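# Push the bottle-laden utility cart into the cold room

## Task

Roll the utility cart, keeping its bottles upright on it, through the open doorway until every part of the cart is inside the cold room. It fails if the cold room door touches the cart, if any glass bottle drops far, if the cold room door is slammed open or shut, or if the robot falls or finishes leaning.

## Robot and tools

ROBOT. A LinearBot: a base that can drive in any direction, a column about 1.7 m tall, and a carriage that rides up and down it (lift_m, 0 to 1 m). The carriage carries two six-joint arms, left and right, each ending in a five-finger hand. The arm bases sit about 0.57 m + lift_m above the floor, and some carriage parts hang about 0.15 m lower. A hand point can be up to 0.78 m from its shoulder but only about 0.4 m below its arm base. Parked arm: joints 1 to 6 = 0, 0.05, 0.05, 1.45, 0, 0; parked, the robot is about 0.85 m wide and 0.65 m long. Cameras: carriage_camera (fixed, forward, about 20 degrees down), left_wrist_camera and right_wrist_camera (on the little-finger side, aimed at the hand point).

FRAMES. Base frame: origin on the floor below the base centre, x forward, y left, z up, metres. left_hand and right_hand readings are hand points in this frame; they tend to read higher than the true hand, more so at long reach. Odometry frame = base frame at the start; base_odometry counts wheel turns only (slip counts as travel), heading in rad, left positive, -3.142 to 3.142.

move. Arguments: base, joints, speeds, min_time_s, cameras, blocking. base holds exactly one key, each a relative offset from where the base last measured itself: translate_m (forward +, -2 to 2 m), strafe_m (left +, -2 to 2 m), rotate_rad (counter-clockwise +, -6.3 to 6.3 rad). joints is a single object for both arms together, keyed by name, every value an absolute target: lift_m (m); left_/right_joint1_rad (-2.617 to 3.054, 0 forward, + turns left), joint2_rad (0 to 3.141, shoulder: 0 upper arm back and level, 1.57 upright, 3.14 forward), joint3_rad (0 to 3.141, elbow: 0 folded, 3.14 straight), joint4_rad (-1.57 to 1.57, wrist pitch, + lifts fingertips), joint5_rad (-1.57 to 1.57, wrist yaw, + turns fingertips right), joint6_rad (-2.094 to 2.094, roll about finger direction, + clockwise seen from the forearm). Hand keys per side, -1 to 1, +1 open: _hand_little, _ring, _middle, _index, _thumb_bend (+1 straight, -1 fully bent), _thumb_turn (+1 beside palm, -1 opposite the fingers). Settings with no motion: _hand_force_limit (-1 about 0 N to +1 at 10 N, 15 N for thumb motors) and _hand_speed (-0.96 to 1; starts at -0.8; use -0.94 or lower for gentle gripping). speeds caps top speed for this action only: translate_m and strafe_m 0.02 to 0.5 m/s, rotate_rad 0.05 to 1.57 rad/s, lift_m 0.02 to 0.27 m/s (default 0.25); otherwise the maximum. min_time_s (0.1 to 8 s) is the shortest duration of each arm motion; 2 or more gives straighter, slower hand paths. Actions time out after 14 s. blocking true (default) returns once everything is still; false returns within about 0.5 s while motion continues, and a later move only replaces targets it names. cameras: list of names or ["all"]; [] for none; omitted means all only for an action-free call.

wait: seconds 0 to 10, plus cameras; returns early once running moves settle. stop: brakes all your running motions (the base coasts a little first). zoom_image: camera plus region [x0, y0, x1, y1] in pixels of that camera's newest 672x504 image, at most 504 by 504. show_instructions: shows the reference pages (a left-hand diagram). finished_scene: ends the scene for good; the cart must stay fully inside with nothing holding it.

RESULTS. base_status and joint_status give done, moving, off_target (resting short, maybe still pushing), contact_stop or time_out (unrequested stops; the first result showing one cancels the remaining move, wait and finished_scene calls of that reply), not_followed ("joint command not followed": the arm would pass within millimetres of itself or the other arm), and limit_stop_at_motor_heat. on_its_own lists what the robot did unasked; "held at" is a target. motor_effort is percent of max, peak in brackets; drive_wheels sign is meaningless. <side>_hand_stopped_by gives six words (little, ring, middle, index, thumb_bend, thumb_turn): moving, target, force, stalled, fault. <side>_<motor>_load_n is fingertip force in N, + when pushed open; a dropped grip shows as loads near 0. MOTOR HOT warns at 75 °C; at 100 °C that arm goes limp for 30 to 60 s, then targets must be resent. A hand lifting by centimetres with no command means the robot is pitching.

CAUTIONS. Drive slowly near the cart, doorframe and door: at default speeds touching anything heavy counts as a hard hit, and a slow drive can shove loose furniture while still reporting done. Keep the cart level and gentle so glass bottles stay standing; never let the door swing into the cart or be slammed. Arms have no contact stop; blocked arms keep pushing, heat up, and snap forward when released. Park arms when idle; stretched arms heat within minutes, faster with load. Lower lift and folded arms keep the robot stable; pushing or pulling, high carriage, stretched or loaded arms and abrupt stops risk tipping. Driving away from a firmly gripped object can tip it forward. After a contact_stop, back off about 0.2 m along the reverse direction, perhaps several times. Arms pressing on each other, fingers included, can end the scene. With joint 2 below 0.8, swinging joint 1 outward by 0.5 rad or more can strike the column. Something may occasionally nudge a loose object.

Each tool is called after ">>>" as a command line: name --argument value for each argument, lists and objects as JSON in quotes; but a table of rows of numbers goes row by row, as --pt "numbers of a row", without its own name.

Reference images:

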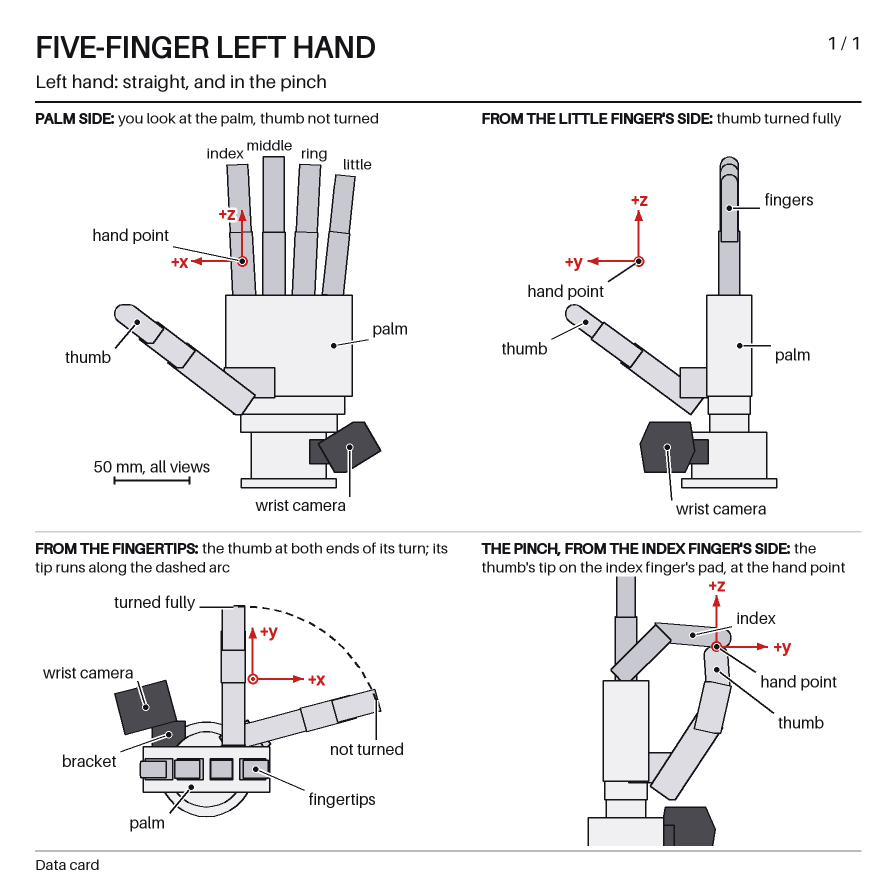

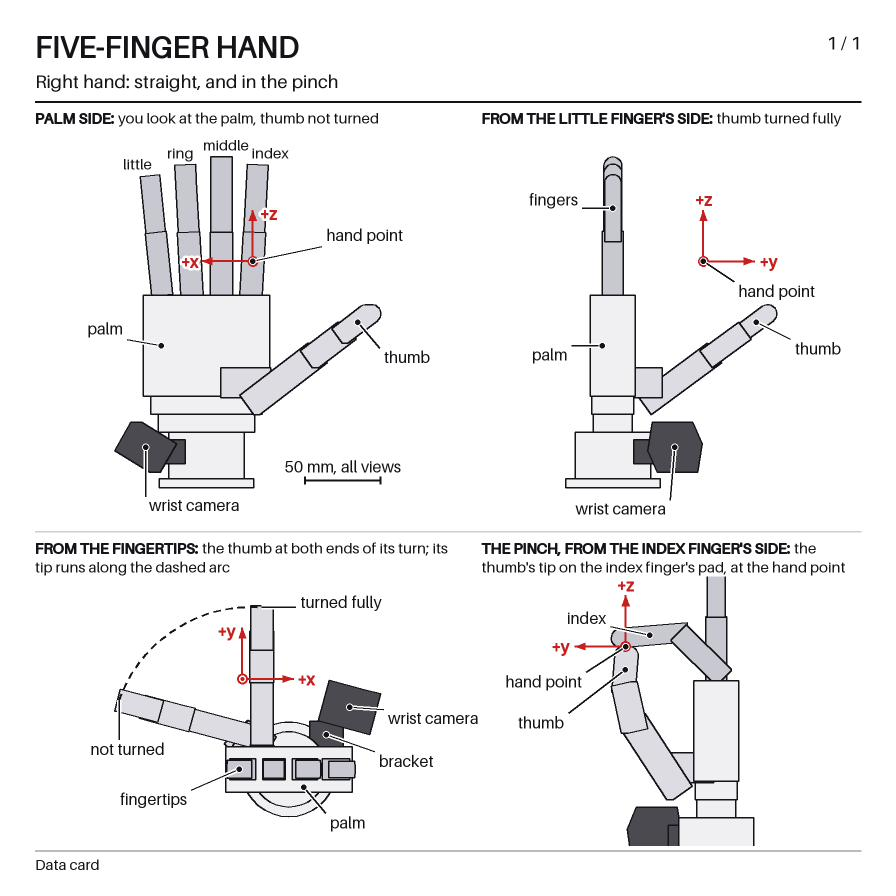

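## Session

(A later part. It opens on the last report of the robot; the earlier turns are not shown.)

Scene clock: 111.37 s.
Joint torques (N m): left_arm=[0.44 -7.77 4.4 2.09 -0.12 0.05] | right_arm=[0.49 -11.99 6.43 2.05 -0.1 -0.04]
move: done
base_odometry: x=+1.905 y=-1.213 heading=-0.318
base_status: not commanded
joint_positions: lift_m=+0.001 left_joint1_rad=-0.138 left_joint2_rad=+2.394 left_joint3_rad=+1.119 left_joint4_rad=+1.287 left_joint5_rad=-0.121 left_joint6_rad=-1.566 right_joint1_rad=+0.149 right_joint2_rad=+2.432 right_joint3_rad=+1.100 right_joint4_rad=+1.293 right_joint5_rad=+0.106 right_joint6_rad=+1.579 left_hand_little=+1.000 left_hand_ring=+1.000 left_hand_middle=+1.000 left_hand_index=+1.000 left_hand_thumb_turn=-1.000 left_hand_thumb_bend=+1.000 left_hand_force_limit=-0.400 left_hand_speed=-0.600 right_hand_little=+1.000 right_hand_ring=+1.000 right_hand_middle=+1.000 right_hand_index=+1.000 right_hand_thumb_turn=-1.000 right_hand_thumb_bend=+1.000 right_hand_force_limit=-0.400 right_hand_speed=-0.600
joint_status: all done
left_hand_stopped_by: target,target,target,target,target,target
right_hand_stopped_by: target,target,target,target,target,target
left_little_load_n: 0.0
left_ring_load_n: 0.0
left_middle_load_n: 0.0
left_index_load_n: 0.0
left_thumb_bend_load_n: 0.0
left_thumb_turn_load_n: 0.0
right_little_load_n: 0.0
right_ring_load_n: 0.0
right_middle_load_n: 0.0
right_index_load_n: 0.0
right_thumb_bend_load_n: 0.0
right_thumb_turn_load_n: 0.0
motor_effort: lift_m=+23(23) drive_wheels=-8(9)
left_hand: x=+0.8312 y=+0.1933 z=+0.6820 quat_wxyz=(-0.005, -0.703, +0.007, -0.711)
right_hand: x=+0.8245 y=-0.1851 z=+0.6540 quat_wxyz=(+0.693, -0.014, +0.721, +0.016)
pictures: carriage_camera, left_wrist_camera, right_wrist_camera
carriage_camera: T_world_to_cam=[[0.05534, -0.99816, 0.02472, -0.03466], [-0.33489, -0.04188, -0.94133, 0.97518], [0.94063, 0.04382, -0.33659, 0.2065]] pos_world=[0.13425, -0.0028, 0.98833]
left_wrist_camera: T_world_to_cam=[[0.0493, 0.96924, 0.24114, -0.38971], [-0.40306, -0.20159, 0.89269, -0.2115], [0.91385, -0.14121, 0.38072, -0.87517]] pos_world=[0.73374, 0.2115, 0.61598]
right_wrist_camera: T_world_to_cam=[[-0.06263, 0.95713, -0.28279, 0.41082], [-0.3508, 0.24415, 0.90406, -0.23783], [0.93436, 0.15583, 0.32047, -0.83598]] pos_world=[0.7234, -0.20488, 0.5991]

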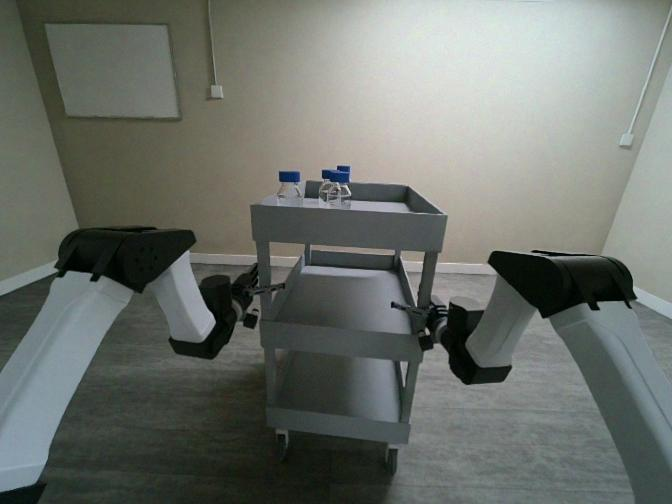

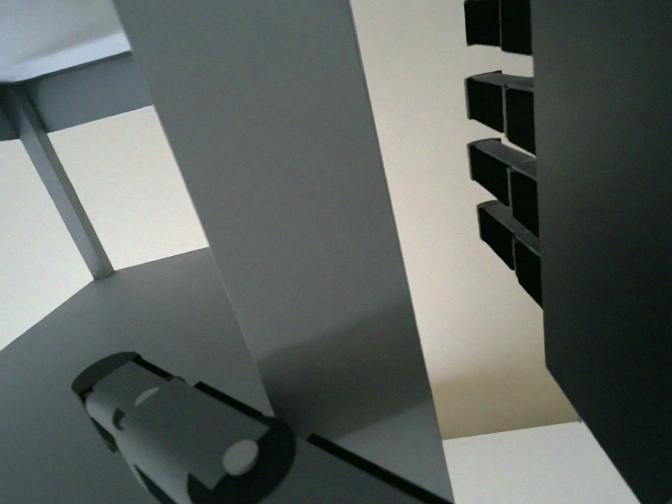

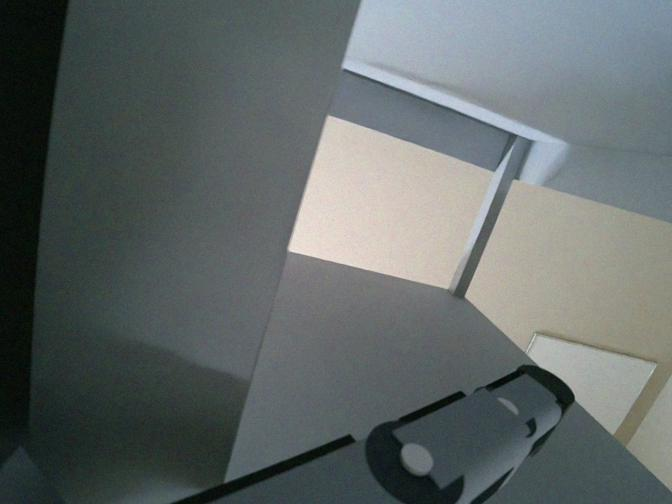

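>>> move --joints '{"right_joint1_rad": 0.125}' --min_time_s 1

>>> move --base '{"translate_m": -0.15}' --speeds '{"translate_m": 0.08}' --cameras '["all"]'

Scene clock: 112.77 s.
Joint torques (N m): left_arm=[0.42 -7.65 4.34 2.13 -0.11 0.05] | right_arm=[-0.9 -12.05 6.48 2.1 -0.08 0.02]
move: done
base_odometry: x=+1.905 y=-1.213 heading=-0.318
base_status: not commanded
joint_positions: lift_m=+0.001 left_joint1_rad=-0.138 left_joint2_rad=+2.394 left_joint3_rad=+1.119 left_joint4_rad=+1.287 left_joint5_rad=-0.121 left_joint6_rad=-1.566 right_joint1_rad=+0.132 right_joint2_rad=+2.432 right_joint3_rad=+1.100 right_joint4_rad=+1.293 right_joint5_rad=+0.105 right_joint6_rad=+1.578 left_hand_little=+1.000 left_hand_ring=+1.000 left_hand_middle=+1.000 left_hand_index=+1.000 left_hand_thumb_turn=-1.000 left_hand_thumb_bend=+1.000 left_hand_force_limit=-0.400 left_hand_speed=-0.600 right_hand_little=+1.000 right_hand_ring=+1.000 right_hand_middle=+1.000 right_hand_index=+1.000 right_hand_thumb_turn=-1.000 right_hand_thumb_bend=+1.000 right_hand_force_limit=-0.400 right_hand_speed=-0.600
joint_status: all done
left_hand_stopped_by: target,target,target,target,target,target
right_hand_stopped_by: target,target,target,target,target,target
left_little_load_n: 0.0
left_ring_load_n: 0.0
left_middle_load_n: 0.0
left_index_load_n: 0.0
left_thumb_bend_load_n: 0.0
left_thumb_turn_load_n: -0.5
right_little_load_n: 0.0
right_ring_load_n: 0.0
right_middle_load_n: 0.0
right_index_load_n: 0.0
right_thumb_bend_load_n: 0.0
right_thumb_turn_load_n: 0.0
motor_effort: lift_m=+23(23) drive_wheels=-8(8)
left_hand: x=+0.8312 y=+0.1933 z=+0.6821 quat_wxyz=(-0.005, -0.703, +0.007, -0.712)
right_hand: x=+0.8264 y=-0.1947 z=+0.6540 quat_wxyz=(+0.693, -0.009, +0.721, +0.011)
pictures: none

Scene clock: 115.27 s.
Joint torques (N m): left_arm=[0.23 -7.82 4.45 2.03 -0.11 0.01] | right_arm=[-0.66 -12 6.57 2.15 -0.05 0.02]
move: done
base_odometry: x=+1.762 y=-1.166 heading=-0.319
base_status: done
joint_positions: lift_m=+0.001 left_joint1_rad=-0.137 left_joint2_rad=+2.394 left_joint3_rad=+1.119 left_joint4_rad=+1.294 left_joint5_rad=-0.121 left_joint6_rad=-1.566 right_joint1_rad=+0.130 right_joint2_rad=+2.432 right_joint3_rad=+1.101 right_joint4_rad=+1.288 right_joint5_rad=+0.103 right_joint6_rad=+1.578 left_hand_little=+1.000 left_hand_ring=+1.000 left_hand_middle=+1.000 left_hand_index=+1.000 left_hand_thumb_turn=-1.000 left_hand_thumb_bend=+1.000 left_hand_force_limit=-0.400 left_hand_speed=-0.600 right_hand_little=+1.000 right_hand_ring=+1.000 right_hand_middle=+1.000 right_hand_index=+1.000 right_hand_thumb_turn=-1.000 right_hand_thumb_bend=+1.000 right_hand_force_limit=-0.400 right_hand_speed=-0.600
joint_status: not commanded
left_hand_stopped_by: target,target,target,target,target,target
right_hand_stopped_by: target,target,target,target,target,target
left_little_load_n: 0.0
left_ring_load_n: 0.0
left_middle_load_n: 0.0
left_index_load_n: 0.0
left_thumb_bend_load_n: 0.0
left_thumb_turn_load_n: 0.0
right_little_load_n: 0.0
right_ring_load_n: 0.0
right_middle_load_n: 0.0
right_index_load_n: 0.0
right_thumb_bend_load_n: 0.0
right_thumb_turn_load_n: 0.0
motor_effort: lift_m=+23(23) drive_wheels=-4(13)
left_hand: x=+0.8311 y=+0.1943 z=+0.6837 quat_wxyz=(-0.005, -0.700, +0.006, -0.714)
right_hand: x=+0.8270 y=-0.1960 z=+0.6529 quat_wxyz=(+0.692, -0.008, +0.722, +0.010)
pictures: carriage_camera, left_wrist_camera, right_wrist_camera
carriage_camera: T_world_to_cam=[[0.05534, -0.99816, 0.02472, -0.03466], [-0.33489, -0.04188, -0.94133, 0.97518], [0.94063, 0.04382, -0.33659, 0.2065]] pos_world=[0.13425, -0.0028, 0.98833]
left_wrist_camera: T_world_to_cam=[[0.04631, 0.96952, 0.24058, -0.38818], [-0.40851, -0.2014, 0.89026, -0.20674], [0.91158, -0.13951, 0.38673, -0.87819]] pos_world=[0.73407, 0.2122, 0.61707]
right_wrist_camera: T_world_to_cam=[[-0.04822, 0.95777, -0.28347, 0.4097], [-0.34263, 0.25072, 0.9054, -0.23956], [0.93823, 0.14078, 0.31607, -0.8396]] pos_world=[0.72541, -0.21414, 0.59841]

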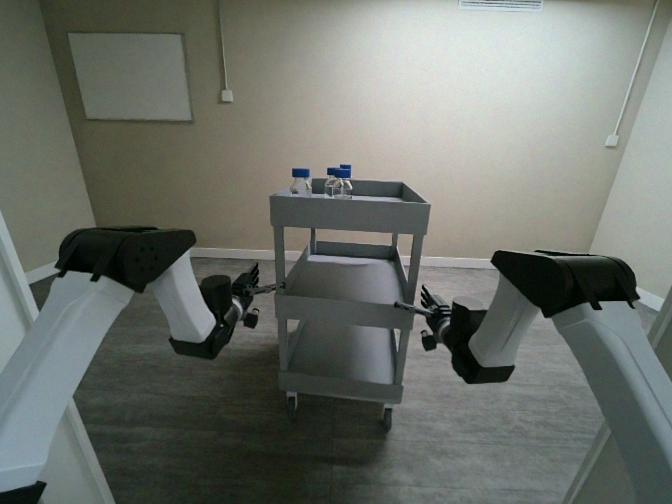

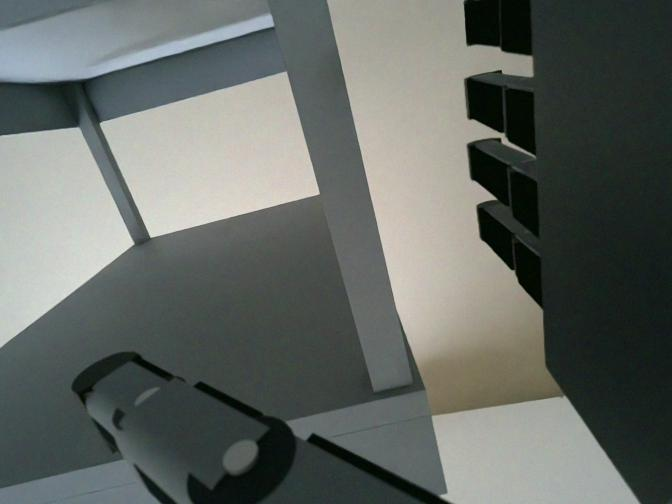

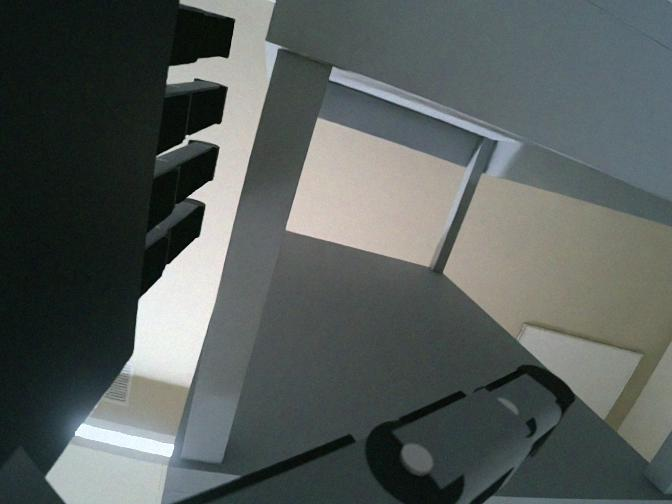

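>>> move --base '{"translate_m": -0.35}' --speeds '{"translate_m": 0.15}' --cameras '["carriage_camera"]'

Scene clock: 118.63 s.
Joint torques (N m): left_arm=[0.28 -7.68 4.49 2.03 -0.1 0.05] | right_arm=[-0.59 -12.04 6.58 2.16 -0.09 -0.01]
move: done
base_odometry: x=+1.430 y=-1.057 heading=-0.319
base_status: done
joint_positions: lift_m=+0.001 left_joint1_rad=-0.137 left_joint2_rad=+2.394 left_joint3_rad=+1.119 left_joint4_rad=+1.295 left_joint5_rad=-0.121 left_joint6_rad=-1.566 right_joint1_rad=+0.129 right_joint2_rad=+2.432 right_joint3_rad=+1.101 right_joint4_rad=+1.286 right_joint5_rad=+0.103 right_joint6_rad=+1.578 left_hand_little=+1.000 left_hand_ring=+1.000 left_hand_middle=+1.000 left_hand_index=+1.000 left_hand_thumb_turn=-1.000 left_hand_thumb_bend=+1.000 left_hand_force_limit=-0.400 left_hand_speed=-0.600 right_hand_little=+1.000 right_hand_ring=+1.000 right_hand_middle=+1.000 right_hand_index=+1.000 right_hand_thumb_turn=-1.000 right_hand_thumb_bend=+1.000 right_hand_force_limit=-0.400 right_hand_speed=-0.600
joint_status: not commanded
left_hand_stopped_by: target,target,target,target,target,target
right_hand_stopped_by: target,target,target,target,target,target
left_little_load_n: 0.0
left_ring_load_n: 0.0
left_middle_load_n: 0.0
left_index_load_n: 0.0
left_thumb_bend_load_n: 0.0
left_thumb_turn_load_n: 0.0
right_little_load_n: 0.0
right_ring_load_n: 0.0
right_middle_load_n: 0.0
right_index_load_n: 0.0
right_thumb_bend_load_n: 0.0
right_thumb_turn_load_n: 0.0
motor_effort: lift_m=+23(23) drive_wheels=-4(7)
left_hand: x=+0.8310 y=+0.1943 z=+0.6841 quat_wxyz=(-0.005, -0.700, +0.006, -0.714)
right_hand: x=+0.8271 y=-0.1962 z=+0.6525 quat_wxyz=(+0.691, -0.008, +0.723, +0.010)
carriage_camera: T_world_to_cam=[[0.05534, -0.99816, 0.02472, -0.03466], [-0.33489, -0.04188, -0.94133, 0.97518], [0.94063, 0.04382, -0.33659, 0.2065]] pos_world=[0.13425, -0.0028, 0.98833]

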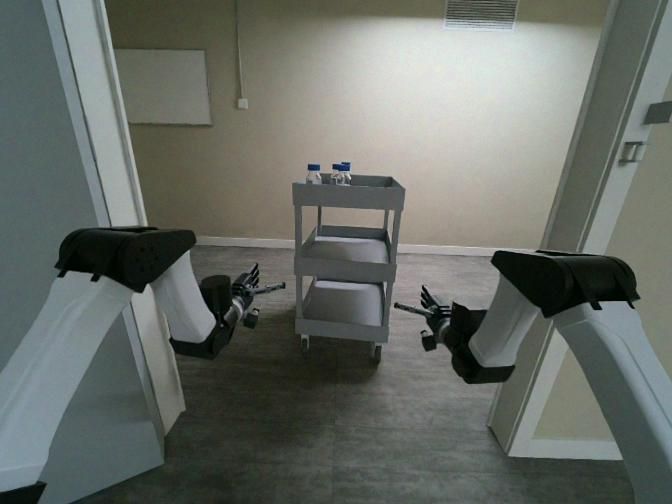

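>>> wait --seconds 1 --cameras '["carriage_camera"]'

Scene clock: 119.77 s.
Joint torques (N m): left_arm=[0.38 -7.83 4.51 2 -0.13 0.07] | right_arm=[-0.54 -11.97 6.5 2.14 -0.04 -0.01]
base_odometry: x=+1.430 y=-1.057 heading=-0.319
base_status: done
joint_positions: lift_m=+0.001 left_joint1_rad=-0.137 left_joint2_rad=+2.394 left_joint3_rad=+1.119 left_joint4_rad=+1.295 left_joint5_rad=-0.121 left_joint6_rad=-1.566 right_joint1_rad=+0.129 right_joint2_rad=+2.432 right_joint3_rad=+1.101 right_joint4_rad=+1.286 right_joint5_rad=+0.103 right_joint6_rad=+1.578 left_hand_little=+1.000 left_hand_ring=+1.000 left_hand_middle=+1.000 left_hand_index=+1.000 left_hand_thumb_turn=-1.000 left_hand_thumb_bend=+1.000 left_hand_force_limit=-0.400 left_hand_speed=-0.600 right_hand_little=+1.000 right_hand_ring=+1.000 right_hand_middle=+1.000 right_hand_index=+1.000 right_hand_thumb_turn=-1.000 right_hand_thumb_bend=+1.000 right_hand_force_limit=-0.400 right_hand_speed=-0.600
joint_status: not commanded
left_hand_stopped_by: target,target,target,target,target,target
right_hand_stopped_by: target,target,target,target,target,target
left_little_load_n: 0.0
left_ring_load_n: 0.0
left_middle_load_n: 0.0
left_index_load_n: 0.0
left_thumb_bend_load_n: 0.0
left_thumb_turn_load_n: 0.0
right_little_load_n: 0.0
right_ring_load_n: 0.0
right_middle_load_n: 0.0
right_index_load_n: 0.0
right_thumb_bend_load_n: 0.0
right_thumb_turn_load_n: -0.5
motor_effort: lift_m=+23(23) drive_wheels=-4(7)
left_hand: x=+0.8310 y=+0.1943 z=+0.6841 quat_wxyz=(-0.005, -0.700, +0.006, -0.714)
right_hand: x=+0.8271 y=-0.1962 z=+0.6525 quat_wxyz=(+0.691, -0.008, +0.723, +0.010)
wait: 1.00 s; at rest by 0.13 s
carriage_camera: T_world_to_cam=[[0.05534, -0.99816, 0.02472, -0.03466], [-0.33489, -0.04188, -0.94133, 0.97518], [0.94063, 0.04382, -0.33659, 0.2065]] pos_world=[0.13425, -0.0028, 0.98833]

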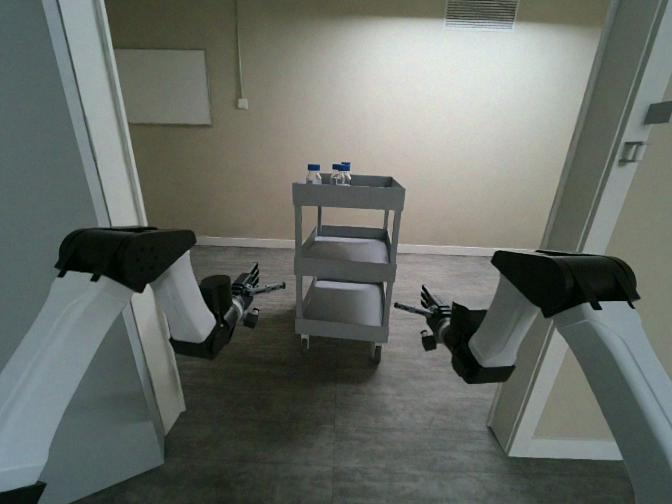

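The cart is standing still inside the room, and all four bottles are upright.

>>> finished_scene

The scene is finished: the task was done.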